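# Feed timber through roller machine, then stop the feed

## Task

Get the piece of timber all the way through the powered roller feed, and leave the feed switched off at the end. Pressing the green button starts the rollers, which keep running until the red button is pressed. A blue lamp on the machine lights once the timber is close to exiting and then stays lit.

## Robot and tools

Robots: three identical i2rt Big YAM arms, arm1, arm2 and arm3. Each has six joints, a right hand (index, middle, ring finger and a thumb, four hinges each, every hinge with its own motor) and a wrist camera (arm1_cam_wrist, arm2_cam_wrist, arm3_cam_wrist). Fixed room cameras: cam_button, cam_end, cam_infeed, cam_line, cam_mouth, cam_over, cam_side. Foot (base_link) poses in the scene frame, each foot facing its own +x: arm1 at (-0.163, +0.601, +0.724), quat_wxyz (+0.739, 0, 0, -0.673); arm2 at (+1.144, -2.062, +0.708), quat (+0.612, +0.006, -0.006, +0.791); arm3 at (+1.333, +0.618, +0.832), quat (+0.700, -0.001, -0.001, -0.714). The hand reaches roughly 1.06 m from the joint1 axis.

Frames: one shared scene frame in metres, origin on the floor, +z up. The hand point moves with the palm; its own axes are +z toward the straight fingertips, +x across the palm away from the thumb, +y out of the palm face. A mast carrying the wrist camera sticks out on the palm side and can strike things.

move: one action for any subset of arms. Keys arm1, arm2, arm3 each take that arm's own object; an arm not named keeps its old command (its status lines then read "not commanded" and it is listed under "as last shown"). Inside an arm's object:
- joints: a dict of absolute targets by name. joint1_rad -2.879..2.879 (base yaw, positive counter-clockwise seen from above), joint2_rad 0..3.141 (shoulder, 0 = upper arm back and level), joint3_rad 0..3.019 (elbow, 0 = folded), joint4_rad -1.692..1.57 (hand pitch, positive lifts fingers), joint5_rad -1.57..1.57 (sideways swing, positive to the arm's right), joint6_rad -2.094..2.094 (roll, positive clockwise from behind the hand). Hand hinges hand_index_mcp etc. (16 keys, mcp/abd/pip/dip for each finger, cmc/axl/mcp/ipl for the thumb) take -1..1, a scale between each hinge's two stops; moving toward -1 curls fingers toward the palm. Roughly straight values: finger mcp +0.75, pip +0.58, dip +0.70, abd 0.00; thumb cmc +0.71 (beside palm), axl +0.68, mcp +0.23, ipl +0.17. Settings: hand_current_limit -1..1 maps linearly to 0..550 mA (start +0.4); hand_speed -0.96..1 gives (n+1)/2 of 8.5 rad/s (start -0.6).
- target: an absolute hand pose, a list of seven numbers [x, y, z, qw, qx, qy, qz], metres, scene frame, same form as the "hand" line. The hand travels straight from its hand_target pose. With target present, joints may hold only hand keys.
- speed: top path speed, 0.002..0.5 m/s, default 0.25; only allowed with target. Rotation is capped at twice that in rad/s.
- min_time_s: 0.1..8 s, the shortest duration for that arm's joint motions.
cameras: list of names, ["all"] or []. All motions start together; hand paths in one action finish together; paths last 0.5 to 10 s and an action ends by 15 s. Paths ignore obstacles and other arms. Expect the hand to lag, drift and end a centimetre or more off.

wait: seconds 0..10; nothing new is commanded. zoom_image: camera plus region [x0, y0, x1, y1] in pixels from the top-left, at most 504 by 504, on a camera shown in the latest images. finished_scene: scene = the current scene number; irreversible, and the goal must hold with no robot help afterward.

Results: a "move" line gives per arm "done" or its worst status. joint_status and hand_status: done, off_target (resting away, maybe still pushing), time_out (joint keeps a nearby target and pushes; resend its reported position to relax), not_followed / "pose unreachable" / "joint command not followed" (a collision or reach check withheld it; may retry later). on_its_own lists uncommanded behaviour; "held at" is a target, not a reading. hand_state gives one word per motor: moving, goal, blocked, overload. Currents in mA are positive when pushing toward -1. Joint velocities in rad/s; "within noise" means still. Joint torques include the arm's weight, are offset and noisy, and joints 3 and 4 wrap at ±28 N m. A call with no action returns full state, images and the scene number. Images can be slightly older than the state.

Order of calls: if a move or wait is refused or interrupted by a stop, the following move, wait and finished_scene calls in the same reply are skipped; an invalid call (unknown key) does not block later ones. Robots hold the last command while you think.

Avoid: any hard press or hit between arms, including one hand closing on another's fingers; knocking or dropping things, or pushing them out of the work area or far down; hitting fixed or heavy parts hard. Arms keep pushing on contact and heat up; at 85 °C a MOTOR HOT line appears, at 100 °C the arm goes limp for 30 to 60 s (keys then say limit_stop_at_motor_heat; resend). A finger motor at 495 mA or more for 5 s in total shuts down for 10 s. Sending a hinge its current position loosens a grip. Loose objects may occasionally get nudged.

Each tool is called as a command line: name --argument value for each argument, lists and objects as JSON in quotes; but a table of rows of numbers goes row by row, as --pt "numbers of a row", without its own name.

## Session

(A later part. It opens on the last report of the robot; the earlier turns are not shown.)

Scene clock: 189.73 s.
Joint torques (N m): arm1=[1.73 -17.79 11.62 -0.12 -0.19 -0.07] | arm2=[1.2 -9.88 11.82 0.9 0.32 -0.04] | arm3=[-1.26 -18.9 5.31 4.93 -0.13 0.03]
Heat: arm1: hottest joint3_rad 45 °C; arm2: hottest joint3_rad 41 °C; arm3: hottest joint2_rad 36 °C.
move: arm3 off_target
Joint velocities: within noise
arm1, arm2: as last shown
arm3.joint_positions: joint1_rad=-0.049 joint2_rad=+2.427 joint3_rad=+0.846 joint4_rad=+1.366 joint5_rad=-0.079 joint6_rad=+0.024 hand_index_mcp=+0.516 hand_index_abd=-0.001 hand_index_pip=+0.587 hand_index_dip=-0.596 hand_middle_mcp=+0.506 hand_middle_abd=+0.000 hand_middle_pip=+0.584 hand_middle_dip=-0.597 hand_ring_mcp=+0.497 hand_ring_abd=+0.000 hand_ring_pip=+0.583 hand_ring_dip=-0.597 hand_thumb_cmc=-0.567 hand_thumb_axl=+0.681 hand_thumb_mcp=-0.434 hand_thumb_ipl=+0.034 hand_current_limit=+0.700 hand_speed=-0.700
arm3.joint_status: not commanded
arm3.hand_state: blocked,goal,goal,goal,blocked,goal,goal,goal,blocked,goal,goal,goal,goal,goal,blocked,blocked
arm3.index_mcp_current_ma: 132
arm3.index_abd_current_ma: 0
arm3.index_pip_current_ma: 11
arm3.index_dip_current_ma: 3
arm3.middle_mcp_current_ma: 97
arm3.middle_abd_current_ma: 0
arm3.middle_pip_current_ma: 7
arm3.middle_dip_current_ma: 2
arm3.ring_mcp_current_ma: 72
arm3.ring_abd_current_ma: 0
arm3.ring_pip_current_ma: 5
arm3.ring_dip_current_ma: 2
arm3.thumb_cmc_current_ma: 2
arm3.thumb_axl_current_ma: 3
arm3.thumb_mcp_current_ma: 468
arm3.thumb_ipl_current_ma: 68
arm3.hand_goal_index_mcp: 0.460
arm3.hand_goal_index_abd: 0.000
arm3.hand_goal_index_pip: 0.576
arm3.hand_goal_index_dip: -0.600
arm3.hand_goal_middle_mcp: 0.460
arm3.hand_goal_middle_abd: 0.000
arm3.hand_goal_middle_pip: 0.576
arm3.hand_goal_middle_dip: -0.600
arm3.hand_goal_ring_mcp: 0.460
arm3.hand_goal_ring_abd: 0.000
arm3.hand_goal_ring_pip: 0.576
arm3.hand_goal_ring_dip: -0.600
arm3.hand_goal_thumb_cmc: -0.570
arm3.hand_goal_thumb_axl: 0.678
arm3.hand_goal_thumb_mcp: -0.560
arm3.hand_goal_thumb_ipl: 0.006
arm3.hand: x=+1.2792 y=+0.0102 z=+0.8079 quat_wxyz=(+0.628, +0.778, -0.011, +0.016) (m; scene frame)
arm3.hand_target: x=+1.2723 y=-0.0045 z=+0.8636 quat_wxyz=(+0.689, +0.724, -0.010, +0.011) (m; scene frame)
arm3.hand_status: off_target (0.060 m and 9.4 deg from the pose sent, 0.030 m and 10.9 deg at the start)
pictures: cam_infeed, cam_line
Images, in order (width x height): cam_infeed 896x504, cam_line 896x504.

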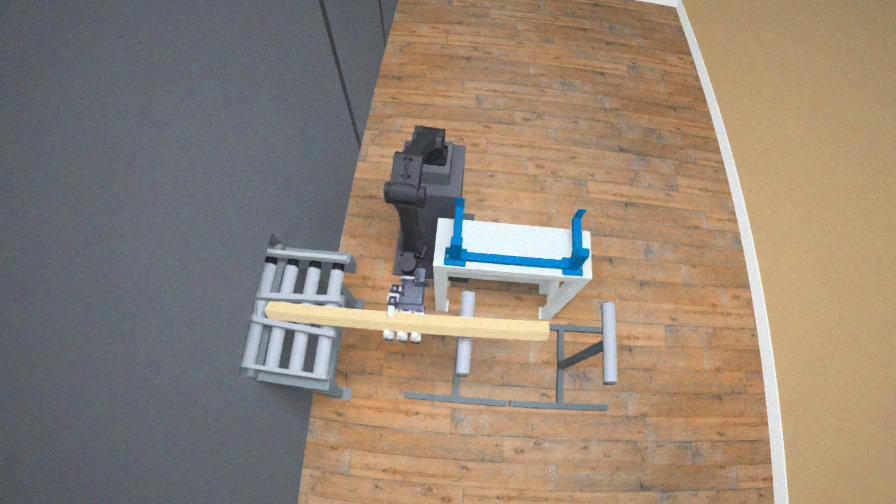

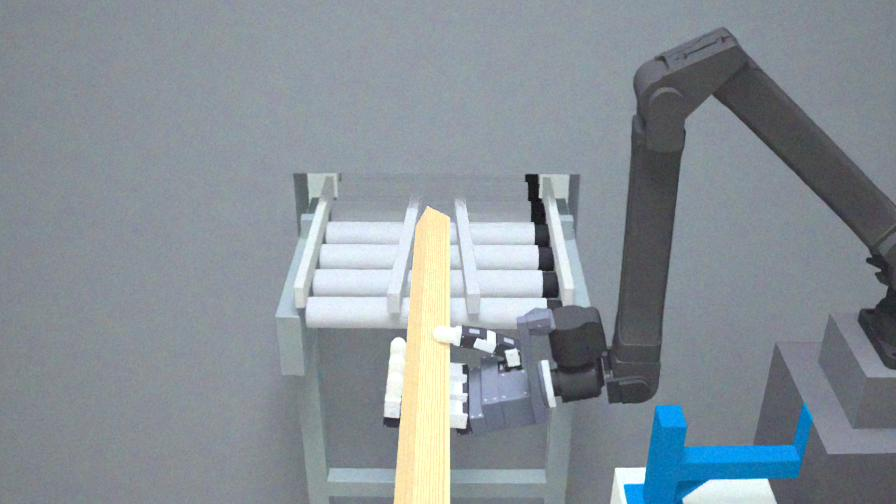

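move --arm3 '{"target": [1.27, 0.0, 0.838, 0.69, 0.724, -0.011, 0.010], "speed": 0.06}'

move --arm3 '{"target": [1.27, 0.002, 0.815, 0.68, 0.733, -0.012, 0.009], "speed": 0.05}' --cameras '["cam_line", "cam_infeed"]'

Scene clock: 194.13 s.
Joint torques (N m): arm1=[1.9 -17.79 11.66 -0.13 -0.18 -0.07] | arm2=[1.14 -9.88 11.82 0.9 0.32 -0.04] | arm3=[-1.14 -18.78 4.51 4.72 -0.19 0.24]
Heat: arm1: hottest joint3_rad 45 °C; arm2: hottest joint3_rad 42 °C; arm3: hottest joint2_rad 36 °C.
move: arm3 off_target
Joint velocities: within noise
arm1.joint_positions: joint1_rad=+0.042 joint2_rad=+1.852 joint3_rad=+1.845 joint4_rad=-1.586 joint5_rad=+0.004 joint6_rad=+0.161 hand_index_mcp=+0.754 hand_index_abd=+0.000 hand_index_pip=+0.577 hand_index_dip=+0.696 hand_middle_mcp=+0.754 hand_middle_abd=+0.001 hand_middle_pip=+0.577 hand_middle_dip=+0.696 hand_ring_mcp=+0.754 hand_ring_abd=+0.000 hand_ring_pip=+0.577 hand_ring_dip=+0.696 hand_thumb_cmc=-0.568 hand_thumb_axl=+0.677 hand_thumb_mcp=+0.110 hand_thumb_ipl=-0.533 hand_current_limit=+0.600 hand_speed=-0.600
arm1.joint_status: not commanded
arm1.hand_state: goal,goal,goal,goal,goal,goal,goal,goal,goal,goal,goal,goal,goal,goal,goal,goal
arm1.index_mcp_current_ma: 0
arm1.index_abd_current_ma: 0
arm1.index_pip_current_ma: 0
arm1.index_dip_current_ma: 0
arm1.middle_mcp_current_ma: 0
arm1.middle_abd_current_ma: 0
arm1.middle_pip_current_ma: 0
arm1.middle_dip_current_ma: 0
arm1.ring_mcp_current_ma: 0
arm1.ring_abd_current_ma: 0
arm1.ring_pip_current_ma: 0
arm1.ring_dip_current_ma: 0
arm1.thumb_cmc_current_ma: 0
arm1.thumb_axl_current_ma: 0
arm1.thumb_mcp_current_ma: 0
arm1.thumb_ipl_current_ma: 0
arm1.hand_goal_index_mcp: 0.754
arm1.hand_goal_index_abd: 0.000
arm1.hand_goal_index_pip: 0.576
arm1.hand_goal_index_dip: 0.696
arm1.hand_goal_middle_mcp: 0.754
arm1.hand_goal_middle_abd: 0.000
arm1.hand_goal_middle_pip: 0.576
arm1.hand_goal_middle_dip: 0.696
arm1.hand_goal_ring_mcp: 0.754
arm1.hand_goal_ring_abd: 0.000
arm1.hand_goal_ring_pip: 0.576
arm1.hand_goal_ring_dip: 0.696
arm1.hand_goal_thumb_cmc: -0.570
arm1.hand_goal_thumb_axl: 0.678
arm1.hand_goal_thumb_mcp: 0.112
arm1.hand_goal_thumb_ipl: -0.534
arm1.hand: x=-0.1124 y=-0.0468 z=+0.9477 quat_wxyz=(-0.011, +1.000, -0.013, -0.004) (m; scene frame)
arm1.hand_target: x=-0.1001 y=-0.0571 z=+0.9600 quat_wxyz=(+0.000, +1.000, +0.000, +0.000) (m; scene frame)
arm1.hand_status: not commanded
arm2.joint_positions: joint1_rad=+0.349 joint2_rad=+1.473 joint3_rad=+1.368 joint4_rad=-1.528 joint5_rad=-0.010 joint6_rad=+0.543 hand_index_mcp=+0.754 hand_index_abd=+0.000 hand_index_pip=+0.577 hand_index_dip=+0.696 hand_middle_mcp=-0.335 hand_middle_abd=+0.000 hand_middle_pip=-0.697 hand_middle_dip=-0.197 hand_ring_mcp=-0.337 hand_ring_abd=+0.000 hand_ring_pip=-0.698 hand_ring_dip=-0.198 hand_thumb_cmc=+0.715 hand_thumb_axl=+0.677 hand_thumb_mcp=+0.224 hand_thumb_ipl=+0.168 hand_current_limit=+0.400 hand_speed=-0.600
arm2.joint_status: not commanded
arm2.hand_state: goal,goal,goal,goal,goal,goal,goal,goal,goal,goal,goal,goal,goal,goal,goal,goal
arm2.index_mcp_current_ma: 0
arm2.index_abd_current_ma: 0
arm2.index_pip_current_ma: 1
arm2.index_dip_current_ma: 0
arm2.middle_mcp_current_ma: 31
arm2.middle_abd_current_ma: 0
arm2.middle_pip_current_ma: 3
arm2.middle_dip_current_ma: 3
arm2.ring_mcp_current_ma: 25
arm2.ring_abd_current_ma: 0
arm2.ring_pip_current_ma: 2
arm2.ring_dip_current_ma: 3
arm2.thumb_cmc_current_ma: 1
arm2.thumb_axl_current_ma: -1
arm2.thumb_mcp_current_ma: -3
arm2.thumb_ipl_current_ma: 0
arm2.hand_goal_index_mcp: 0.754
arm2.hand_goal_index_abd: 0.000
arm2.hand_goal_index_pip: 0.576
arm2.hand_goal_index_dip: 0.696
arm2.hand_goal_middle_mcp: -0.350
arm2.hand_goal_middle_abd: 0.000
arm2.hand_goal_middle_pip: -0.700
arm2.hand_goal_middle_dip: -0.200
arm2.hand_goal_ring_mcp: -0.350
arm2.hand_goal_ring_abd: 0.000
arm2.hand_goal_ring_pip: -0.700
arm2.hand_goal_ring_dip: -0.200
arm2.hand_goal_thumb_cmc: 0.714
arm2.hand_goal_thumb_axl: 0.678
arm2.hand_goal_thumb_mcp: 0.226
arm2.hand_goal_thumb_ipl: 0.168
arm2.hand: x=+0.9241 y=-1.6371 z=+0.9383 quat_wxyz=(+0.012, -0.030, +0.999, -0.021) (m; scene frame)
arm2.hand_target: x=+0.9136 y=-1.6220 z=+0.9552 quat_wxyz=(+0.000, -0.035, +0.999, +0.000) (m; scene frame)
arm2.hand_status: not commanded
arm3.joint_positions: joint1_rad=-0.052 joint2_rad=+2.499 joint3_rad=+0.871 joint4_rad=+1.428 joint5_rad=-0.081 joint6_rad=+0.005 hand_index_mcp=+0.515 hand_index_abd=-0.001 hand_index_pip=+0.587 hand_index_dip=-0.596 hand_middle_mcp=+0.506 hand_middle_abd=+0.000 hand_middle_pip=+0.584 hand_middle_dip=-0.597 hand_ring_mcp=+0.499 hand_ring_abd=+0.000 hand_ring_pip=+0.583 hand_ring_dip=-0.597 hand_thumb_cmc=-0.568 hand_thumb_axl=+0.680 hand_thumb_mcp=-0.434 hand_thumb_ipl=+0.035 hand_current_limit=+0.700 hand_speed=-0.700
arm3.joint_status: not commanded
arm3.hand_state: blocked,goal,goal,goal,blocked,goal,goal,goal,blocked,goal,goal,goal,goal,goal,blocked,blocked
arm3.index_mcp_current_ma: 127
arm3.index_abd_current_ma: 0
arm3.index_pip_current_ma: 11
arm3.index_dip_current_ma: 3
arm3.middle_mcp_current_ma: 97
arm3.middle_abd_current_ma: 0
arm3.middle_pip_current_ma: 7
arm3.middle_dip_current_ma: 2
arm3.ring_mcp_current_ma: 78
arm3.ring_abd_current_ma: 0
arm3.ring_pip_current_ma: 5
arm3.ring_dip_current_ma: 2
arm3.thumb_cmc_current_ma: 1
arm3.thumb_axl_current_ma: 1
arm3.thumb_mcp_current_ma: 467
arm3.thumb_ipl_current_ma: 71
arm3.hand_goal_index_mcp: 0.460
arm3.hand_goal_index_abd: 0.000
arm3.hand_goal_index_pip: 0.576
arm3.hand_goal_index_dip: -0.600
arm3.hand_goal_middle_mcp: 0.460
arm3.hand_goal_middle_abd: 0.000
arm3.hand_goal_middle_pip: 0.576
arm3.hand_goal_middle_dip: -0.600
arm3.hand_goal_ring_mcp: 0.460
arm3.hand_goal_ring_abd: 0.000
arm3.hand_goal_ring_pip: 0.576
arm3.hand_goal_ring_dip: -0.600
arm3.hand_goal_thumb_cmc: -0.570
arm3.hand_goal_thumb_axl: 0.678
arm3.hand_goal_thumb_mcp: -0.560
arm3.hand_goal_thumb_ipl: 0.006
arm3.hand: x=+1.2794 y=+0.0153 z=+0.7887 quat_wxyz=(+0.634, +0.773, -0.004, +0.010) (m; scene frame)
arm3.hand_target: x=+1.2703 y=+0.0027 z=+0.8368 quat_wxyz=(+0.689, +0.724, -0.010, +0.010) (m; scene frame)
arm3.hand_status: off_target (0.052 m and 8.5 deg from the pose sent, 0.033 m and 9.4 deg at the start)
pictures: none

Scene clock: 195.20 s.
Joint torques (N m): arm1=[1.96 -17.79 11.64 -0.1 -0.18 -0.08] | arm2=[1.2 -9.82 11.82 0.88 0.31 -0.04] | arm3=[-1.08 -18.2 3.9 4.59 -0.11 0.46]
Heat: arm1: hottest joint3_rad 45 °C; arm2: hottest joint3_rad 42 °C; arm3: hottest joint2_rad 36 °C.
move: arm3 off_target
Joint velocities: within noise
arm1, arm2: as last shown
arm3.joint_positions: joint1_rad=-0.053 joint2_rad=+2.541 joint3_rad=+0.893 joint4_rad=+1.436 joint5_rad=-0.082 joint6_rad=-0.018 hand_index_mcp=+0.508 hand_index_abd=-0.001 hand_index_pip=+0.587 hand_index_dip=-0.596 hand_middle_mcp=+0.506 hand_middle_abd=+0.000 hand_middle_pip=+0.584 hand_middle_dip=-0.597 hand_ring_mcp=+0.508 hand_ring_abd=+0.000 hand_ring_pip=+0.583 hand_ring_dip=-0.597 hand_thumb_cmc=-0.570 hand_thumb_axl=+0.677 hand_thumb_mcp=-0.434 hand_thumb_ipl=+0.039 hand_current_limit=+0.700 hand_speed=-0.700
arm3.joint_status: not commanded
arm3.hand_state: blocked,goal,goal,goal,blocked,goal,goal,goal,blocked,goal,goal,goal,goal,goal,blocked,blocked
arm3.index_mcp_current_ma: 105
arm3.index_abd_current_ma: 0
arm3.index_pip_current_ma: 11
arm3.index_dip_current_ma: 3
arm3.middle_mcp_current_ma: 97
arm3.middle_abd_current_ma: 0
arm3.middle_pip_current_ma: 7
arm3.middle_dip_current_ma: 2
arm3.ring_mcp_current_ma: 105
arm3.ring_abd_current_ma: 0
arm3.ring_pip_current_ma: 5
arm3.ring_dip_current_ma: 2
arm3.thumb_cmc_current_ma: 0
arm3.thumb_axl_current_ma: 0
arm3.thumb_mcp_current_ma: 467
arm3.thumb_ipl_current_ma: 86
arm3.hand_goal_index_mcp: 0.460
arm3.hand_goal_index_abd: 0.000
arm3.hand_goal_index_pip: 0.576
arm3.hand_goal_index_dip: -0.600
arm3.hand_goal_middle_mcp: 0.460
arm3.hand_goal_middle_abd: 0.000
arm3.hand_goal_middle_pip: 0.576
arm3.hand_goal_middle_dip: -0.600
arm3.hand_goal_ring_mcp: 0.460
arm3.hand_goal_ring_abd: 0.000
arm3.hand_goal_ring_pip: 0.576
arm3.hand_goal_ring_dip: -0.600
arm3.hand_goal_thumb_cmc: -0.570
arm3.hand_goal_thumb_axl: 0.678
arm3.hand_goal_thumb_mcp: -0.560
arm3.hand_goal_thumb_ipl: 0.006
arm3.hand: x=+1.2813 y=+0.0154 z=+0.7723 quat_wxyz=(+0.630, +0.776, +0.005, +0.003) (m; scene frame)
arm3.hand_target: x=+1.2704 y=+0.0039 z=+0.8140 quat_wxyz=(+0.679, +0.734, -0.011, +0.009) (m; scene frame)
arm3.hand_status: off_target (0.046 m and 7.9 deg from the pose sent, 0.031 m and 7.0 deg at the start)
pictures: cam_infeed, cam_line
Images, in order (width x height): cam_infeed 896x504, cam_line 896x504.

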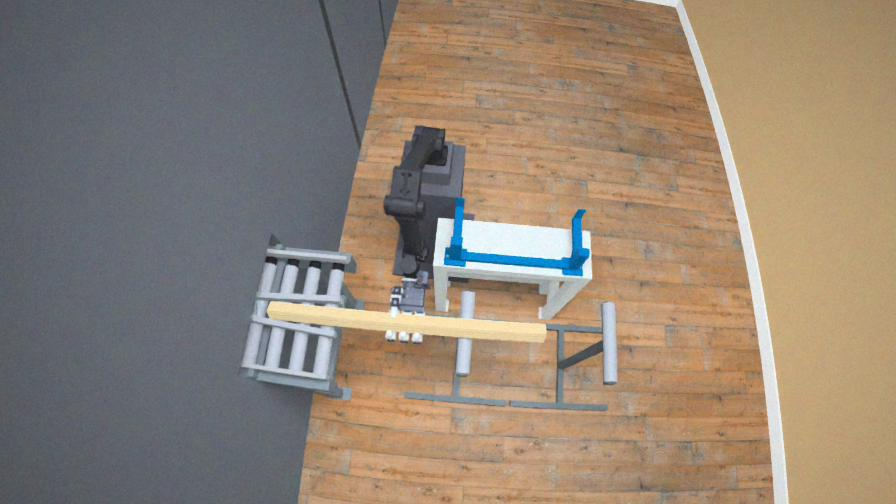

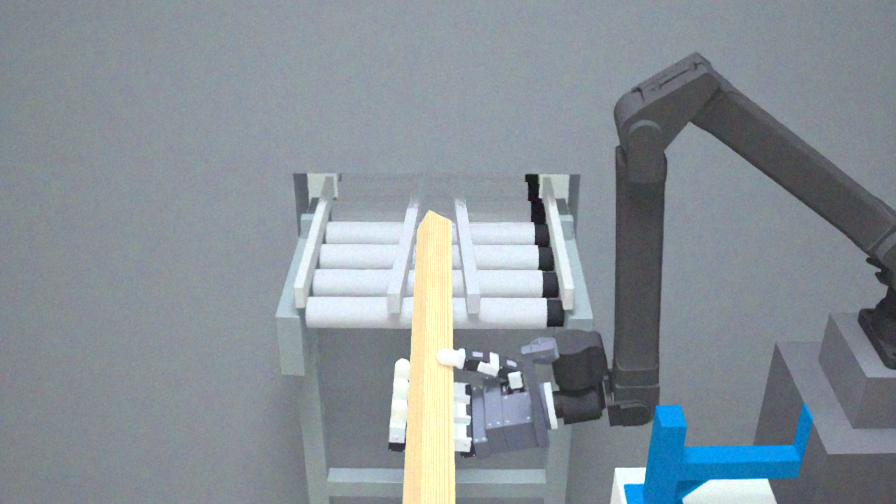

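move --arm3 '{"target": [1.27, 0.010, 0.785, 0.655, 0.756, -0.017, 0.004], "speed": 0.05}' --cameras '["cam_line", "cam_infeed"]'

zoom_image --camera "cam_line" --region '[370, 180, 570, 480]'

Scene clock: 199.23 s.
Joint torques (N m): arm1=[1.96 -17.73 11.67 -0.12 -0.17 -0.07] | arm2=[1.2 -9.88 11.81 0.88 0.32 -0.04] | arm3=[-1.26 -15.97 2.73 3.45 0.11 0.41]
Heat: arm1: hottest joint3_rad 45 °C; arm2: hottest joint3_rad 42 °C; arm3: hottest joint2_rad 36 °C.
move: arm3 off_target
Joint velocities: within noise
arm1, arm2: as last shown
arm3.joint_positions: joint1_rad=-0.053 joint2_rad=+2.550 joint3_rad=+0.902 joint4_rad=+1.443 joint5_rad=-0.068 joint6_rad=-0.017 hand_index_mcp=+0.503 hand_index_abd=-0.001 hand_index_pip=+0.586 hand_index_dip=-0.596 hand_middle_mcp=+0.506 hand_middle_abd=+0.000 hand_middle_pip=+0.583 hand_middle_dip=-0.597 hand_ring_mcp=+0.509 hand_ring_abd=+0.000 hand_ring_pip=+0.583 hand_ring_dip=-0.597 hand_thumb_cmc=-0.570 hand_thumb_axl=+0.677 hand_thumb_mcp=-0.452 hand_thumb_ipl=+0.040 hand_current_limit=+0.700 hand_speed=-0.700
arm3.joint_status: not commanded
arm3.hand_state: blocked,goal,goal,goal,blocked,goal,goal,goal,blocked,goal,goal,goal,goal,goal,blocked,blocked
arm3.index_mcp_current_ma: 90
arm3.index_abd_current_ma: 0
arm3.index_pip_current_ma: 10
arm3.index_dip_current_ma: 2
arm3.middle_mcp_current_ma: 100
arm3.middle_abd_current_ma: 0
arm3.middle_pip_current_ma: 6
arm3.middle_dip_current_ma: 2
arm3.ring_mcp_current_ma: 106
arm3.ring_abd_current_ma: 0
arm3.ring_pip_current_ma: 6
arm3.ring_dip_current_ma: 2
arm3.thumb_cmc_current_ma: 0
arm3.thumb_axl_current_ma: -1
arm3.thumb_mcp_current_ma: 456
arm3.thumb_ipl_current_ma: 91
arm3.hand_goal_index_mcp: 0.460
arm3.hand_goal_index_abd: 0.000
arm3.hand_goal_index_pip: 0.576
arm3.hand_goal_index_dip: -0.600
arm3.hand_goal_middle_mcp: 0.460
arm3.hand_goal_middle_abd: 0.000
arm3.hand_goal_middle_pip: 0.576
arm3.hand_goal_middle_dip: -0.600
arm3.hand_goal_ring_mcp: 0.460
arm3.hand_goal_ring_abd: 0.000
arm3.hand_goal_ring_pip: 0.576
arm3.hand_goal_ring_dip: -0.600
arm3.hand_goal_thumb_cmc: -0.570
arm3.hand_goal_thumb_axl: 0.678
arm3.hand_goal_thumb_mcp: -0.560
arm3.hand_goal_thumb_ipl: 0.006
arm3.hand: x=+1.2789 y=+0.0147 z=+0.7703 quat_wxyz=(+0.632, +0.775, +0.000, -0.002) (m; scene frame)
arm3.hand_target: x=+1.2702 y=+0.0104 z=+0.7850 quat_wxyz=(+0.655, +0.756, -0.016, +0.004) (m; scene frame)
arm3.hand_status: off_target (0.018 m and 4.0 deg from the pose sent, 0.018 m and 4.4 deg at the start)
pictures: cam_infeed, cam_line
Images, in order (width x height): cam_infeed 896x504, cam_line 896x504.

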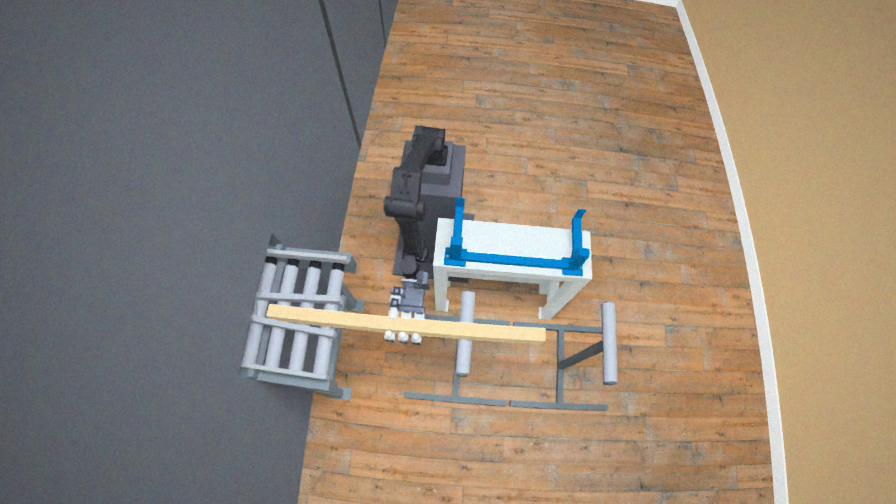

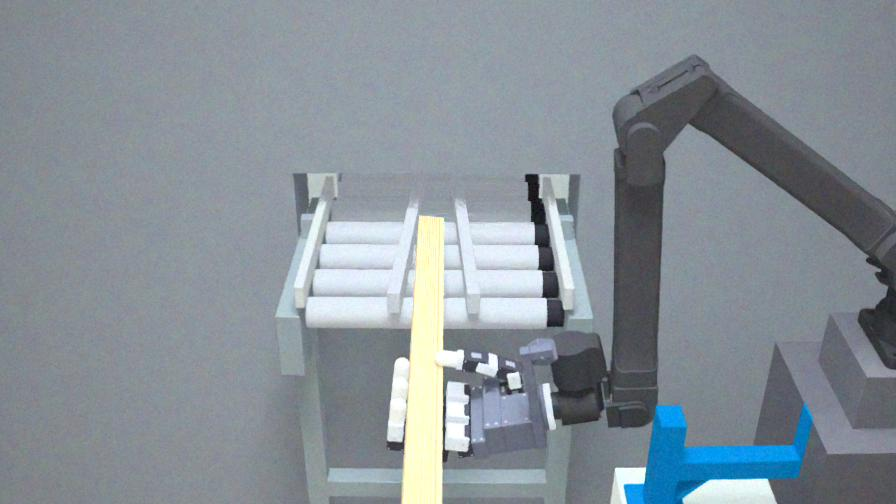

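Scaled by 1.680 from the camera's 896x504 image, which has a finer 1280x720 frame.

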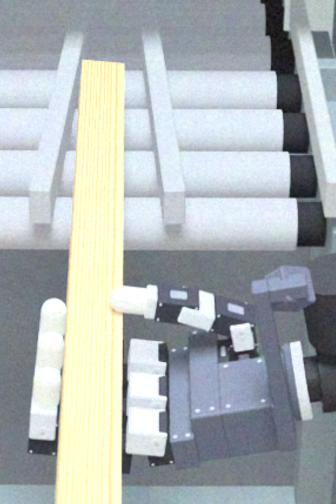

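move --arm3 '{"target": [1.255, 0.020, 0.774, 0.64, 0.768, -0.017, 0.003], "speed": 0.06}'

move --arm3 '{"target": [1.215, 0.024, 0.772, 0.63, 0.776, -0.013, 0.002], "speed": 0.06}' --cameras '["cam_line", "cam_infeed"]'

zoom_image --camera "cam_infeed" --region '[230, 230, 430, 400]'

Scene clock: 206.70 s.
Joint torques (N m): arm1=[1.96 -17.79 11.64 -0.13 -0.17 -0.06] | arm2=[1.2 -9.82 11.81 0.9 0.32 -0.04] | arm3=[-1.73 -15.5 0.95 3.03 -0.07 0.34]
Heat: arm1: hottest joint3_rad 45 °C; arm2: hottest joint3_rad 42 °C; arm3: hottest joint2_rad 36 °C.
move: arm3 off_target
Joint velocities: within noise
arm1, arm2: as last shown
arm3.joint_positions: joint1_rad=-0.083 joint2_rad=+2.551 joint3_rad=+0.900 joint4_rad=+1.443 joint5_rad=-0.099 joint6_rad=-0.022 hand_index_mcp=+0.503 hand_index_abd=-0.001 hand_index_pip=+0.586 hand_index_dip=-0.596 hand_middle_mcp=+0.506 hand_middle_abd=+0.000 hand_middle_pip=+0.583 hand_middle_dip=-0.597 hand_ring_mcp=+0.509 hand_ring_abd=+0.000 hand_ring_pip=+0.583 hand_ring_dip=-0.597 hand_thumb_cmc=-0.571 hand_thumb_axl=+0.675 hand_thumb_mcp=-0.452 hand_thumb_ipl=+0.040 hand_current_limit=+0.700 hand_speed=-0.700
arm3.joint_status: not commanded
arm3.hand_state: blocked,goal,goal,goal,blocked,goal,goal,goal,blocked,goal,goal,goal,goal,goal,blocked,blocked
arm3.index_mcp_current_ma: 88
arm3.index_abd_current_ma: 0
arm3.index_pip_current_ma: 10
arm3.index_dip_current_ma: 3
arm3.middle_mcp_current_ma: 100
arm3.middle_abd_current_ma: 0
arm3.middle_pip_current_ma: 6
arm3.middle_dip_current_ma: 2
arm3.ring_mcp_current_ma: 109
arm3.ring_abd_current_ma: 0
arm3.ring_pip_current_ma: 6
arm3.ring_dip_current_ma: 2
arm3.thumb_cmc_current_ma: 0
arm3.thumb_axl_current_ma: -2
arm3.thumb_mcp_current_ma: 456
arm3.thumb_ipl_current_ma: 91
arm3.hand_goal_index_mcp: 0.460
arm3.hand_goal_index_abd: 0.000
arm3.hand_goal_index_pip: 0.576
arm3.hand_goal_index_dip: -0.600
arm3.hand_goal_middle_mcp: 0.460
arm3.hand_goal_middle_abd: 0.000
arm3.hand_goal_middle_pip: 0.576
arm3.hand_goal_middle_dip: -0.600
arm3.hand_goal_ring_mcp: 0.460
arm3.hand_goal_ring_abd: 0.000
arm3.hand_goal_ring_pip: 0.576
arm3.hand_goal_ring_dip: -0.600
arm3.hand_goal_thumb_cmc: -0.570
arm3.hand_goal_thumb_axl: 0.678
arm3.hand_goal_thumb_mcp: -0.560
arm3.hand_goal_thumb_ipl: 0.006
arm3.hand: x=+1.2663 y=+0.0166 z=+0.7695 quat_wxyz=(+0.631, +0.776, +0.000, -0.001) (m; scene frame)
arm3.hand_target: x=+1.2552 y=+0.0201 z=+0.7738 quat_wxyz=(+0.640, +0.768, -0.017, +0.003) (m; scene frame)
arm3.hand_status: off_target (0.013 m and 2.4 deg from the pose sent, 0.025 m and 2.4 deg at the start)
pictures: none

Scene clock: 207.93 s.
Joint torques (N m): arm1=[1.85 -17.67 11.66 -0.12 -0.17 -0.06] | arm2=[1.14 -9.88 11.81 0.88 0.32 -0.04] | arm3=[-1.49 -16.62 0.9 1.84 -0.19 0.24]
Heat: arm1: hottest joint3_rad 45 °C; arm2: hottest joint3_rad 42 °C; arm3: hottest joint2_rad 36 °C.
move: arm3 done
Joint velocities: within noise
arm1, arm2: as last shown
arm3.joint_positions: joint1_rad=-0.185 joint2_rad=+2.551 joint3_rad=+0.898 joint4_rad=+1.439 joint5_rad=-0.198 joint6_rad=-0.043 hand_index_mcp=+0.502 hand_index_abd=-0.001 hand_index_pip=+0.586 hand_index_dip=-0.597 hand_middle_mcp=+0.506 hand_middle_abd=+0.000 hand_middle_pip=+0.583 hand_middle_dip=-0.597 hand_ring_mcp=+0.509 hand_ring_abd=+0.000 hand_ring_pip=+0.583 hand_ring_dip=-0.597 hand_thumb_cmc=-0.573 hand_thumb_axl=+0.672 hand_thumb_mcp=-0.452 hand_thumb_ipl=+0.040 hand_current_limit=+0.700 hand_speed=-0.700
arm3.joint_status: not commanded
arm3.hand_state: blocked,goal,goal,goal,blocked,goal,goal,goal,blocked,goal,goal,goal,goal,goal,blocked,blocked
arm3.index_mcp_current_ma: 87
arm3.index_abd_current_ma: 0
arm3.index_pip_current_ma: 10
arm3.index_dip_current_ma: 2
arm3.middle_mcp_current_ma: 100
arm3.middle_abd_current_ma: 0
arm3.middle_pip_current_ma: 6
arm3.middle_dip_current_ma: 2
arm3.ring_mcp_current_ma: 109
arm3.ring_abd_current_ma: 0
arm3.ring_pip_current_ma: 6
arm3.ring_dip_current_ma: 2
arm3.thumb_cmc_current_ma: -2
arm3.thumb_axl_current_ma: -6
arm3.thumb_mcp_current_ma: 456
arm3.thumb_ipl_current_ma: 91
arm3.hand_goal_index_mcp: 0.460
arm3.hand_goal_index_abd: 0.000
arm3.hand_goal_index_pip: 0.576
arm3.hand_goal_index_dip: -0.600
arm3.hand_goal_middle_mcp: 0.460
arm3.hand_goal_middle_abd: 0.000
arm3.hand_goal_middle_pip: 0.576
arm3.hand_goal_middle_dip: -0.600
arm3.hand_goal_ring_mcp: 0.460
arm3.hand_goal_ring_abd: 0.000
arm3.hand_goal_ring_pip: 0.576
arm3.hand_goal_ring_dip: -0.600
arm3.hand_goal_thumb_cmc: -0.570
arm3.hand_goal_thumb_axl: 0.678
arm3.hand_goal_thumb_mcp: -0.560
arm3.hand_goal_thumb_ipl: 0.006
arm3.hand: x=+1.2246 y=+0.0239 z=+0.7687 quat_wxyz=(+0.630, +0.776, -0.001, -0.001) (m; scene frame)
arm3.hand_target: x=+1.2150 y=+0.0242 z=+0.7718 quat_wxyz=(+0.630, +0.776, -0.013, +0.002) (m; scene frame)
arm3.hand_status: done (0.010 m and 1.5 deg from the pose sent, 0.052 m and 1.5 deg at the start)
pictures: cam_infeed, cam_line
Images, in order (width x height): cam_infeed 896x504, cam_line 896x504.

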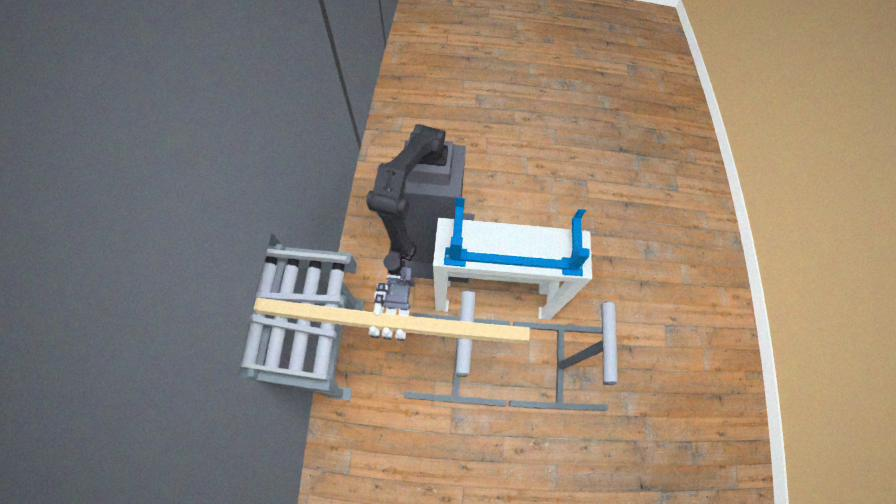

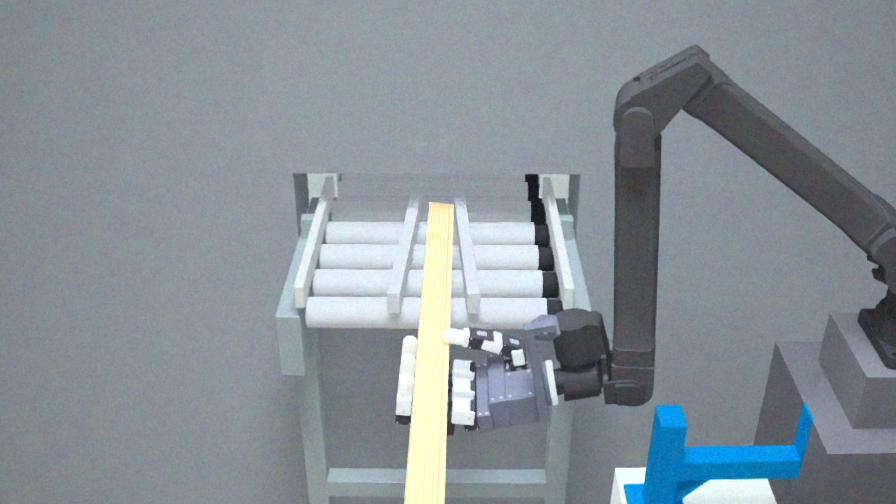

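Scaled by 2.520 from the camera's 896x504 image, which has a finer 1280x720 frame.

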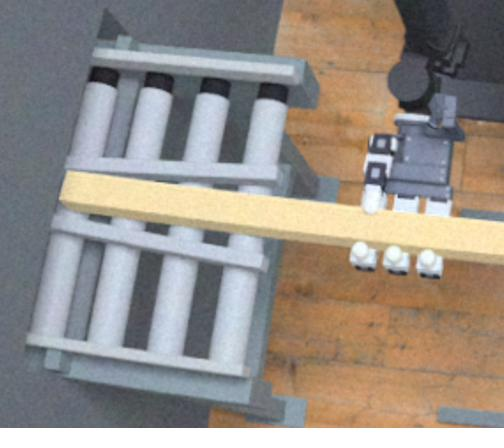

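move --arm3 '{"target": [1.200, 0.021, 0.771, 0.63, 0.776, -0.012, 0.001], "speed": 0.06}'

move --arm3 '{"joints": {"hand_thumb_mcp": 0.22, "hand_thumb_ipl": 0.167, "hand_index_mcp": 0.5, "hand_middle_mcp": 0.5, "hand_ring_mcp": 0.5}}'

move --arm3 '{"target": [1.205, 0.028, 0.735, 0.62, 0.785, 0, 0], "speed": 0.05}' --arm2 '{"target": [0.905, -1.623, 0.936, 0, -0.035, 0.9994, 0], "speed": 0.06}' --cameras '["cam_line", "cam_infeed", "cam_button", "cam_mouth"]'

Scene clock: 214.70 s.
Joint torques (N m): arm1=[1.9 -17.79 11.63 -0.08 -0.17 -0.09] | arm2=[1.14 -9.93 11.81 0.91 0.32 -0.04] | arm3=[-1.61 -16.85 1.92 1.57 -0.02 0.25]
Heat: arm1: hottest joint3_rad 45 °C; arm2: hottest joint3_rad 42 °C; arm3: hottest joint2_rad 36 °C.
move: arm3 off_target
Joint velocities: within noise
arm1, arm2: as last shown
arm3.joint_positions: joint1_rad=-0.214 joint2_rad=+2.550 joint3_rad=+0.904 joint4_rad=+1.429 joint5_rad=-0.234 joint6_rad=-0.052 hand_index_mcp=+0.502 hand_index_abd=-0.001 hand_index_pip=+0.586 hand_index_dip=-0.597 hand_middle_mcp=+0.506 hand_middle_abd=-0.001 hand_middle_pip=+0.584 hand_middle_dip=-0.597 hand_ring_mcp=+0.509 hand_ring_abd=-0.001 hand_ring_pip=+0.593 hand_ring_dip=-0.592 hand_thumb_cmc=-0.575 hand_thumb_axl=+0.668 hand_thumb_mcp=-0.452 hand_thumb_ipl=+0.046 hand_current_limit=+0.700 hand_speed=-0.700
arm3.joint_status: not commanded
arm3.hand_state: blocked,goal,goal,goal,blocked,goal,goal,goal,blocked,goal,goal,goal,goal,goal,blocked,blocked
arm3.index_mcp_current_ma: 87
arm3.index_abd_current_ma: 0
arm3.index_pip_current_ma: 10
arm3.index_dip_current_ma: 2
arm3.middle_mcp_current_ma: 100
arm3.middle_abd_current_ma: 0
arm3.middle_pip_current_ma: 7
arm3.middle_dip_current_ma: 2
arm3.ring_mcp_current_ma: 109
arm3.ring_abd_current_ma: 0
arm3.ring_pip_current_ma: 21
arm3.ring_dip_current_ma: 7
arm3.thumb_cmc_current_ma: -4
arm3.thumb_axl_current_ma: -12
arm3.thumb_mcp_current_ma: 456
arm3.thumb_ipl_current_ma: 112
arm3.hand_goal_index_mcp: 0.460
arm3.hand_goal_index_abd: 0.000
arm3.hand_goal_index_pip: 0.576
arm3.hand_goal_index_dip: -0.600
arm3.hand_goal_middle_mcp: 0.460
arm3.hand_goal_middle_abd: 0.000
arm3.hand_goal_middle_pip: 0.576
arm3.hand_goal_middle_dip: -0.600
arm3.hand_goal_ring_mcp: 0.460
arm3.hand_goal_ring_abd: 0.000
arm3.hand_goal_ring_pip: 0.576
arm3.hand_goal_ring_dip: -0.600
arm3.hand_goal_thumb_cmc: -0.570
arm3.hand_goal_thumb_axl: 0.678
arm3.hand_goal_thumb_mcp: -0.560
arm3.hand_goal_thumb_ipl: 0.006
arm3.hand: x=+1.2139 y=+0.0241 z=+0.7679 quat_wxyz=(+0.629, +0.777, +0.003, +0.001) (m; scene frame)
arm3.hand_target: x=+1.2000 y=+0.0214 z=+0.7711 quat_wxyz=(+0.630, +0.776, -0.012, +0.001) (m; scene frame)
arm3.hand_status: off_target (0.015 m and 1.7 deg from the pose sent, 0.025 m and 1.3 deg at the start)
pictures: none

Scene clock: 216.10 s.
Joint torques (N m): arm1=[1.85 -17.73 11.62 -0.06 -0.18 -0.07] | arm2=[1.2 -9.88 11.81 0.91 0.32 -0.04] | arm3=[-1.73 -16.91 1.66 1.73 -0.01 0.18]
Heat: arm1: hottest joint3_rad 45 °C; arm2: hottest joint3_rad 42 °C; arm3: hottest joint2_rad 36 °C.
move: arm3 off_target
Joint velocities: within noise
arm1, arm2: as last shown
arm3.joint_positions: joint1_rad=-0.215 joint2_rad=+2.550 joint3_rad=+0.906 joint4_rad=+1.420 joint5_rad=-0.234 joint6_rad=-0.047 hand_index_mcp=+0.516 hand_index_abd=-0.001 hand_index_pip=+0.585 hand_index_dip=-0.597 hand_middle_mcp=+0.521 hand_middle_abd=-0.001 hand_middle_pip=+0.584 hand_middle_dip=-0.596 hand_ring_mcp=+0.523 hand_ring_abd=-0.001 hand_ring_pip=+0.591 hand_ring_dip=-0.593 hand_thumb_cmc=-0.572 hand_thumb_axl=+0.676 hand_thumb_mcp=+0.215 hand_thumb_ipl=+0.165 hand_current_limit=+0.700 hand_speed=-0.700
arm3.joint_status: hand_middle_mcp off_target (ended at +0.521, target +0.500); hand_ring_mcp off_target (ended at +0.523, target +0.500); the others done
arm3.hand_state: goal,goal,goal,goal,blocked,goal,goal,goal,blocked,goal,goal,goal,goal,goal,goal,goal
arm3.index_mcp_current_ma: 21
arm3.index_abd_current_ma: 0
arm3.index_pip_current_ma: 8
arm3.index_dip_current_ma: 2
arm3.middle_mcp_current_ma: 32
arm3.middle_abd_current_ma: 0
arm3.middle_pip_current_ma: 7
arm3.middle_dip_current_ma: 3
arm3.ring_mcp_current_ma: 35
arm3.ring_abd_current_ma: 0
arm3.ring_pip_current_ma: 17
arm3.ring_dip_current_ma: 6
arm3.thumb_cmc_current_ma: -1
arm3.thumb_axl_current_ma: -2
arm3.thumb_mcp_current_ma: -5
arm3.thumb_ipl_current_ma: -2
arm3.hand_goal_index_mcp: 0.500
arm3.hand_goal_index_abd: 0.000
arm3.hand_goal_index_pip: 0.576
arm3.hand_goal_index_dip: -0.600
arm3.hand_goal_middle_mcp: 0.500
arm3.hand_goal_middle_abd: 0.000
arm3.hand_goal_middle_pip: 0.576
arm3.hand_goal_middle_dip: -0.600
arm3.hand_goal_ring_mcp: 0.500
arm3.hand_goal_ring_abd: 0.000
arm3.hand_goal_ring_pip: 0.576
arm3.hand_goal_ring_dip: -0.600
arm3.hand_goal_thumb_cmc: -0.570
arm3.hand_goal_thumb_axl: 0.678
arm3.hand_goal_thumb_mcp: 0.220
arm3.hand_goal_thumb_ipl: 0.168
arm3.hand: x=+1.2123 y=+0.0232 z=+0.7662 quat_wxyz=(+0.627, +0.779, +0.000, +0.003) (m; scene frame)
arm3.hand_target: x=+1.2000 y=+0.0213 z=+0.7711 quat_wxyz=(+0.630, +0.776, -0.012, +0.001) (m; scene frame)
arm3.hand_status: not commanded
pictures: none

Scene clock: 217.37 s.
Joint torques (N m): arm1=[2.02 -17.79 11.6 -0.14 -0.17 -0.07] | arm2=[2.14 -10.05 9.14 1.09 0.29 0.1] | arm3=[-1.61 -14.04 1.37 2.63 -0.24 -0.1]
Heat: arm1: hottest joint3_rad 45 °C; arm2: hottest joint3_rad 42 °C; arm3: hottest joint2_rad 36 °C.
move: arm2 off_target; arm3 off_target
Joint velocities: within noise
arm1: as last shown
arm2.joint_positions: joint1_rad=+0.353 joint2_rad=+1.486 joint3_rad=+1.368 joint4_rad=-1.481 joint5_rad=-0.010 joint6_rad=+0.543 hand_index_mcp=+0.754 hand_index_abd=+0.000 hand_index_pip=+0.577 hand_index_dip=+0.696 hand_middle_mcp=-0.335 hand_middle_abd=+0.000 hand_middle_pip=-0.697 hand_middle_dip=-0.197 hand_ring_mcp=-0.337 hand_ring_abd=+0.000 hand_ring_pip=-0.698 hand_ring_dip=-0.198 hand_thumb_cmc=+0.715 hand_thumb_axl=+0.677 hand_thumb_mcp=+0.224 hand_thumb_ipl=+0.168 hand_current_limit=+0.400 hand_speed=-0.600
arm2.joint_status: not commanded
arm2.hand_state: goal,goal,goal,goal,goal,goal,goal,goal,goal,goal,goal,goal,goal,goal,goal,goal
arm2.index_mcp_current_ma: 0
arm2.index_abd_current_ma: 0
arm2.index_pip_current_ma: 1
arm2.index_dip_current_ma: 0
arm2.middle_mcp_current_ma: 31
arm2.middle_abd_current_ma: 0
arm2.middle_pip_current_ma: 3
arm2.middle_dip_current_ma: 3
arm2.ring_mcp_current_ma: 25
arm2.ring_abd_current_ma: 0
arm2.ring_pip_current_ma: 2
arm2.ring_dip_current_ma: 3
arm2.thumb_cmc_current_ma: 1
arm2.thumb_axl_current_ma: -1
arm2.thumb_mcp_current_ma: -3
arm2.thumb_ipl_current_ma: 0
arm2.hand_goal_index_mcp: 0.754
arm2.hand_goal_index_abd: 0.000
arm2.hand_goal_index_pip: 0.576
arm2.hand_goal_index_dip: 0.696
arm2.hand_goal_middle_mcp: -0.350
arm2.hand_goal_middle_abd: 0.000
arm2.hand_goal_middle_pip: -0.700
arm2.hand_goal_middle_dip: -0.200
arm2.hand_goal_ring_mcp: -0.350
arm2.hand_goal_ring_abd: 0.000
arm2.hand_goal_ring_pip: -0.700
arm2.hand_goal_ring_dip: -0.200
arm2.hand_goal_thumb_cmc: 0.714
arm2.hand_goal_thumb_axl: 0.678
arm2.hand_goal_thumb_mcp: 0.226
arm2.hand_goal_thumb_ipl: 0.168
arm2.hand: x=+0.9152 y=-1.6275 z=+0.9349 quat_wxyz=(+0.003, -0.032, +0.999, -0.006) (m; scene frame)
arm2.hand_target: x=+0.9051 y=-1.6232 z=+0.9359 quat_wxyz=(+0.000, -0.035, +0.999, +0.000) (m; scene frame)
arm2.hand_status: off_target (0.011 m and 0.9 deg from the pose sent, 0.024 m and 2.8 deg at the start)
arm3.joint_positions: joint1_rad=-0.223 joint2_rad=+2.603 joint3_rad=+0.941 joint4_rad=+1.420 joint5_rad=-0.243 joint6_rad=-0.047 hand_index_mcp=+0.516 hand_index_abd=-0.001 hand_index_pip=+0.584 hand_index_dip=-0.597 hand_middle_mcp=+0.521 hand_middle_abd=-0.001 hand_middle_pip=+0.582 hand_middle_dip=-0.597 hand_ring_mcp=+0.521 hand_ring_abd=-0.001 hand_ring_pip=+0.584 hand_ring_dip=-0.593 hand_thumb_cmc=-0.572 hand_thumb_axl=+0.676 hand_thumb_mcp=+0.215 hand_thumb_ipl=+0.165 hand_current_limit=+0.700 hand_speed=-0.700
arm3.joint_status: not commanded
arm3.hand_state: goal,goal,goal,goal,blocked,goal,goal,goal,blocked,goal,goal,goal,goal,goal,goal,goal
arm3.index_mcp_current_ma: 21
arm3.index_abd_current_ma: 0
arm3.index_pip_current_ma: 7
arm3.index_dip_current_ma: 2
arm3.middle_mcp_current_ma: 32
arm3.middle_abd_current_ma: 0
arm3.middle_pip_current_ma: 5
arm3.middle_dip_current_ma: 2
arm3.ring_mcp_current_ma: 30
arm3.ring_abd_current_ma: 0
arm3.ring_pip_current_ma: 7
arm3.ring_dip_current_ma: 5
arm3.thumb_cmc_current_ma: -1
arm3.thumb_axl_current_ma: -2
arm3.thumb_mcp_current_ma: -5
arm3.thumb_ipl_current_ma: -2
arm3.hand_goal_index_mcp: 0.500
arm3.hand_goal_index_abd: 0.000
arm3.hand_goal_index_pip: 0.576
arm3.hand_goal_index_dip: -0.600
arm3.hand_goal_middle_mcp: 0.500
arm3.hand_goal_middle_abd: 0.000
arm3.hand_goal_middle_pip: 0.576
arm3.hand_goal_middle_dip: -0.600
arm3.hand_goal_ring_mcp: 0.500
arm3.hand_goal_ring_abd: 0.000
arm3.hand_goal_ring_pip: 0.576
arm3.hand_goal_ring_dip: -0.600
arm3.hand_goal_thumb_cmc: -0.570
arm3.hand_goal_thumb_axl: 0.678
arm3.hand_goal_thumb_mcp: 0.220
arm3.hand_goal_thumb_ipl: 0.168
arm3.hand: x=+1.2089 y=+0.0225 z=+0.7435 quat_wxyz=(+0.621, +0.784, -0.002, +0.006) (m; scene frame)
arm3.hand_target: x=+1.2052 y=+0.0280 z=+0.7351 quat_wxyz=(+0.620, +0.785, +0.000, +0.000) (m; scene frame)
arm3.hand_status: off_target (0.011 m and 0.7 deg from the pose sent, 0.032 m and 1.1 deg at the start)
pictures: cam_button, cam_infeed, cam_line, cam_mouth
Images, in order (width x height): cam_button 896x504, cam_infeed 896x504, cam_line 896x504, cam_mouth 896x504.

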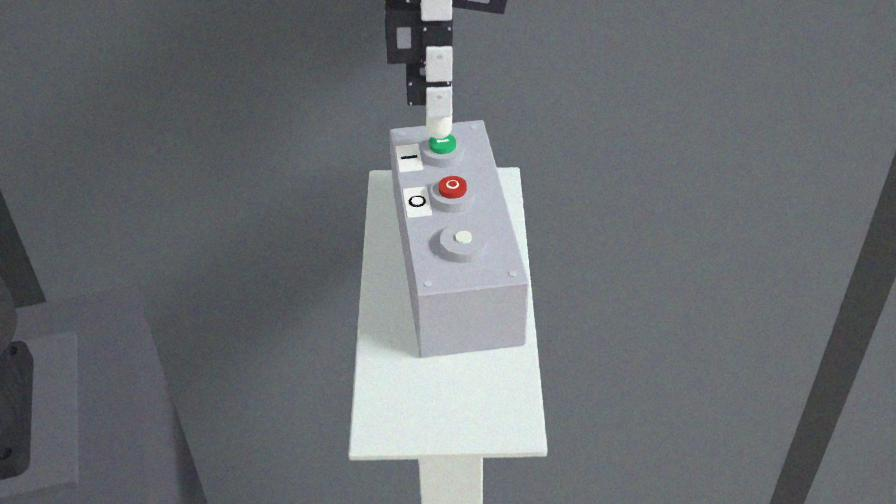

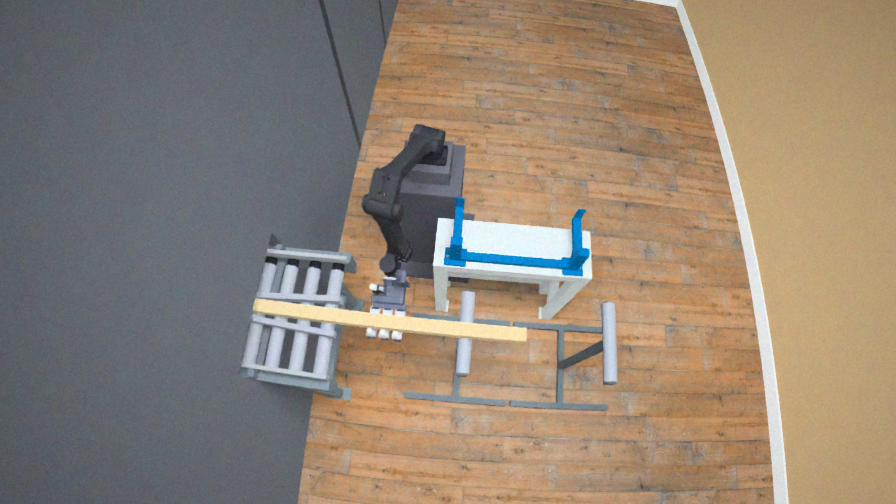

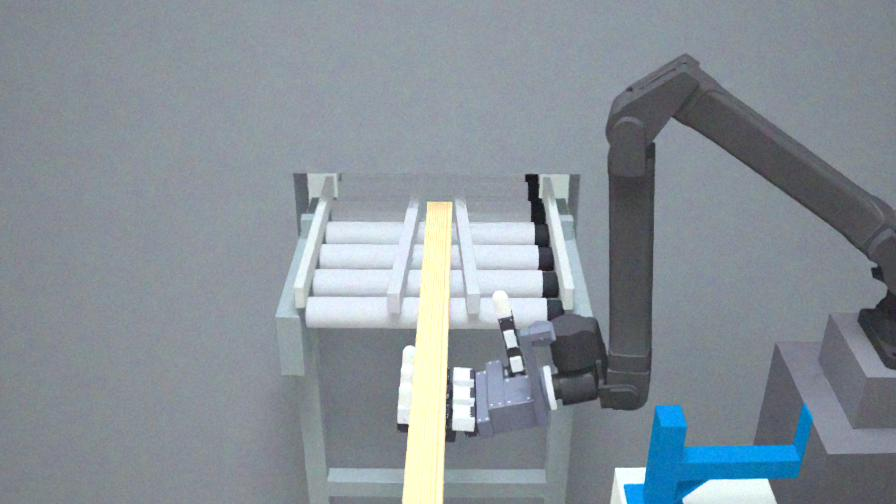

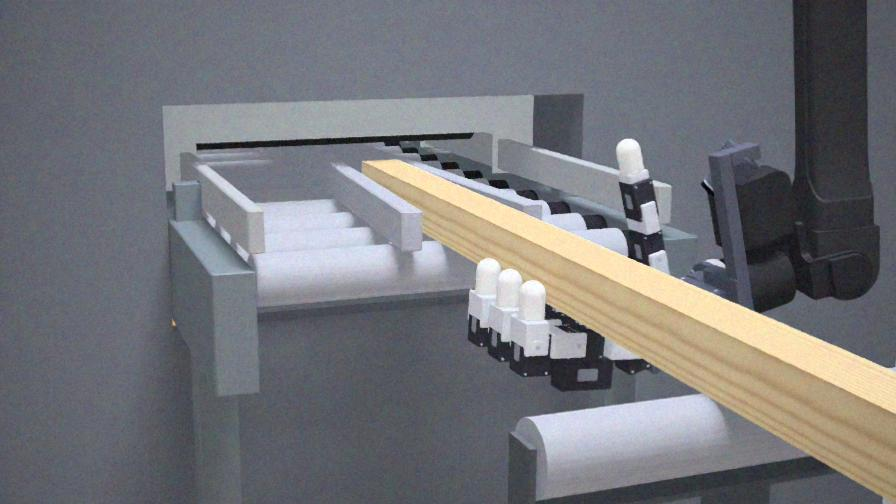

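move --arm2 '{"target": [0.906, -1.622, 0.909, 0, -0.035, 0.9994, 0], "speed": 0.05}' --cameras '["cam_button", "cam_over", "cam_mouth"]'

Scene clock: 224.17 s.
Joint torques (N m): arm1=[1.73 -17.79 11.58 -0.12 -0.17 -0.07] | arm2=[1.96 -9.47 6.48 1.54 0.18 0.06] | arm3=[-1.38 -14.51 1.37 2.61 -0.26 -0.11]
Heat: arm1: hottest joint3_rad 45 °C; arm2: hottest joint3_rad 41 °C; arm3: hottest joint2_rad 35 °C.
move: arm2 off_target
Joint velocities: within noise
arm1.joint_positions: joint1_rad=+0.042 joint2_rad=+1.852 joint3_rad=+1.845 joint4_rad=-1.586 joint5_rad=+0.004 joint6_rad=+0.161 hand_index_mcp=+0.754 hand_index_abd=+0.000 hand_index_pip=+0.577 hand_index_dip=+0.696 hand_middle_mcp=+0.754 hand_middle_abd=+0.001 hand_middle_pip=+0.577 hand_middle_dip=+0.696 hand_ring_mcp=+0.754 hand_ring_abd=+0.000 hand_ring_pip=+0.577 hand_ring_dip=+0.696 hand_thumb_cmc=-0.568 hand_thumb_axl=+0.677 hand_thumb_mcp=+0.110 hand_thumb_ipl=-0.533 hand_current_limit=+0.600 hand_speed=-0.600
arm1.joint_status: not commanded
arm1.hand_state: goal,goal,goal,goal,goal,goal,goal,goal,goal,goal,goal,goal,goal,goal,goal,goal
arm1.index_mcp_current_ma: 0
arm1.index_abd_current_ma: 0
arm1.index_pip_current_ma: 0
arm1.index_dip_current_ma: 0
arm1.middle_mcp_current_ma: 0
arm1.middle_abd_current_ma: 0
arm1.middle_pip_current_ma: 0
arm1.middle_dip_current_ma: 0
arm1.ring_mcp_current_ma: 0
arm1.ring_abd_current_ma: 0
arm1.ring_pip_current_ma: 0
arm1.ring_dip_current_ma: 0
arm1.thumb_cmc_current_ma: 0
arm1.thumb_axl_current_ma: 0
arm1.thumb_mcp_current_ma: 0
arm1.thumb_ipl_current_ma: 0
arm1.hand_goal_index_mcp: 0.754
arm1.hand_goal_index_abd: 0.000
arm1.hand_goal_index_pip: 0.576
arm1.hand_goal_index_dip: 0.696
arm1.hand_goal_middle_mcp: 0.754
arm1.hand_goal_middle_abd: 0.000
arm1.hand_goal_middle_pip: 0.576
arm1.hand_goal_middle_dip: 0.696
arm1.hand_goal_ring_mcp: 0.754
arm1.hand_goal_ring_abd: 0.000
arm1.hand_goal_ring_pip: 0.576
arm1.hand_goal_ring_dip: 0.696
arm1.hand_goal_thumb_cmc: -0.570
arm1.hand_goal_thumb_axl: 0.678
arm1.hand_goal_thumb_mcp: 0.112
arm1.hand_goal_thumb_ipl: -0.534
arm1.hand: x=-0.1124 y=-0.0468 z=+0.9477 quat_wxyz=(-0.011, +1.000, -0.013, -0.004) (m; scene frame)
arm1.hand_target: x=-0.1001 y=-0.0571 z=+0.9600 quat_wxyz=(+0.000, +1.000, +0.000, +0.000) (m; scene frame)
arm1.hand_status: not commanded
arm2.joint_positions: joint1_rad=+0.353 joint2_rad=+1.488 joint3_rad=+1.342 joint4_rad=-1.421 joint5_rad=-0.007 joint6_rad=+0.546 hand_index_mcp=+0.764 hand_index_abd=+0.001 hand_index_pip=+0.583 hand_index_dip=+0.698 hand_middle_mcp=-0.335 hand_middle_abd=+0.000 hand_middle_pip=-0.697 hand_middle_dip=-0.197 hand_ring_mcp=-0.337 hand_ring_abd=+0.000 hand_ring_pip=-0.698 hand_ring_dip=-0.198 hand_thumb_cmc=+0.715 hand_thumb_axl=+0.677 hand_thumb_mcp=+0.224 hand_thumb_ipl=+0.168 hand_current_limit=+0.400 hand_speed=-0.600
arm2.joint_status: not commanded
arm2.hand_state: goal,goal,goal,goal,goal,goal,goal,goal,goal,goal,goal,goal,goal,goal,goal,goal
arm2.index_mcp_current_ma: 17
arm2.index_abd_current_ma: 1
arm2.index_pip_current_ma: 10
arm2.index_dip_current_ma: 2
arm2.middle_mcp_current_ma: 31
arm2.middle_abd_current_ma: 0
arm2.middle_pip_current_ma: 3
arm2.middle_dip_current_ma: 3
arm2.ring_mcp_current_ma: 25
arm2.ring_abd_current_ma: 0
arm2.ring_pip_current_ma: 2
arm2.ring_dip_current_ma: 3
arm2.thumb_cmc_current_ma: 1
arm2.thumb_axl_current_ma: -1
arm2.thumb_mcp_current_ma: -3
arm2.thumb_ipl_current_ma: 0
arm2.hand_goal_index_mcp: 0.754
arm2.hand_goal_index_abd: 0.000
arm2.hand_goal_index_pip: 0.576
arm2.hand_goal_index_dip: 0.696
arm2.hand_goal_middle_mcp: -0.350
arm2.hand_goal_middle_abd: 0.000
arm2.hand_goal_middle_pip: -0.700
arm2.hand_goal_middle_dip: -0.200
arm2.hand_goal_ring_mcp: -0.350
arm2.hand_goal_ring_abd: 0.000
arm2.hand_goal_ring_pip: -0.700
arm2.hand_goal_ring_dip: -0.200
arm2.hand_goal_thumb_cmc: 0.714
arm2.hand_goal_thumb_axl: 0.678
arm2.hand_goal_thumb_mcp: 0.226
arm2.hand_goal_thumb_ipl: 0.168
arm2.hand: x=+0.9115 y=-1.6207 z=+0.9267 quat_wxyz=(-0.005, -0.031, +0.999, +0.008) (m; scene frame)
arm2.hand_target: x=+0.9064 y=-1.6224 z=+0.9093 quat_wxyz=(+0.000, -0.035, +0.999, +0.000) (m; scene frame)
arm2.hand_status: off_target (0.019 m and 1.2 deg from the pose sent, 0.028 m and 0.9 deg at the start)
arm3: as last shown
pictures: cam_button, cam_mouth, cam_over
Images, in order (width x height): cam_button 896x504, cam_mouth 896x504, cam_over 896x504.

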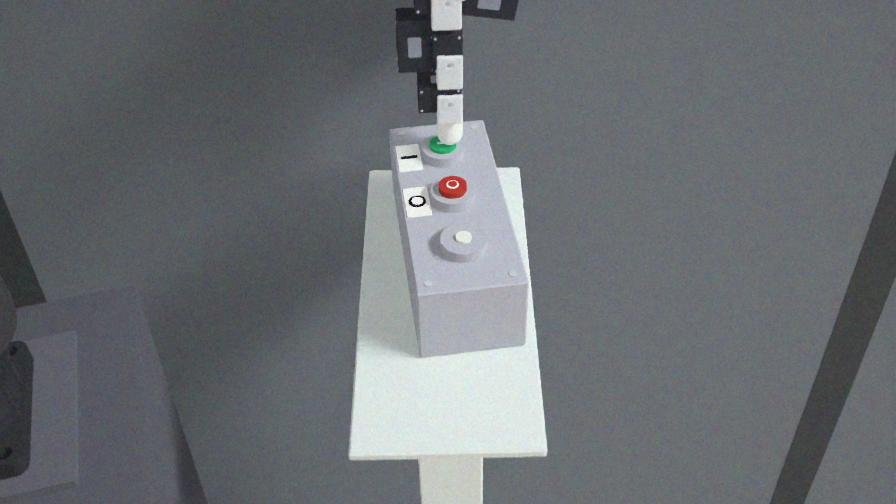

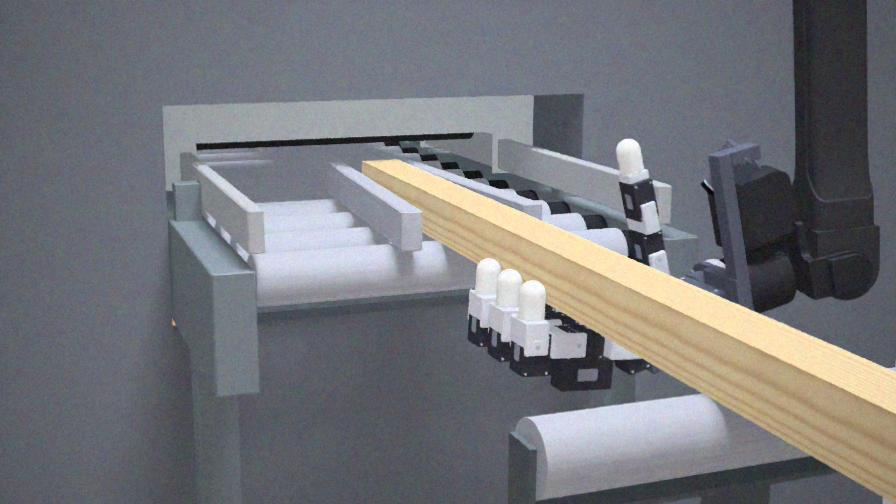

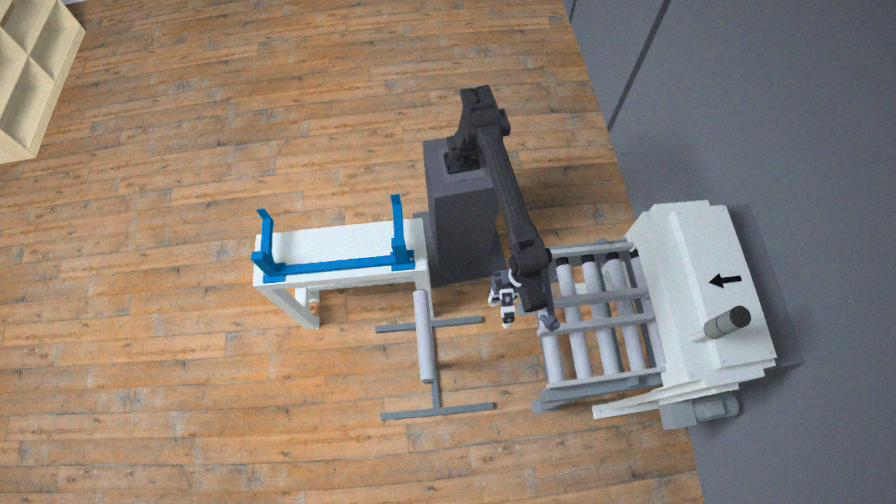

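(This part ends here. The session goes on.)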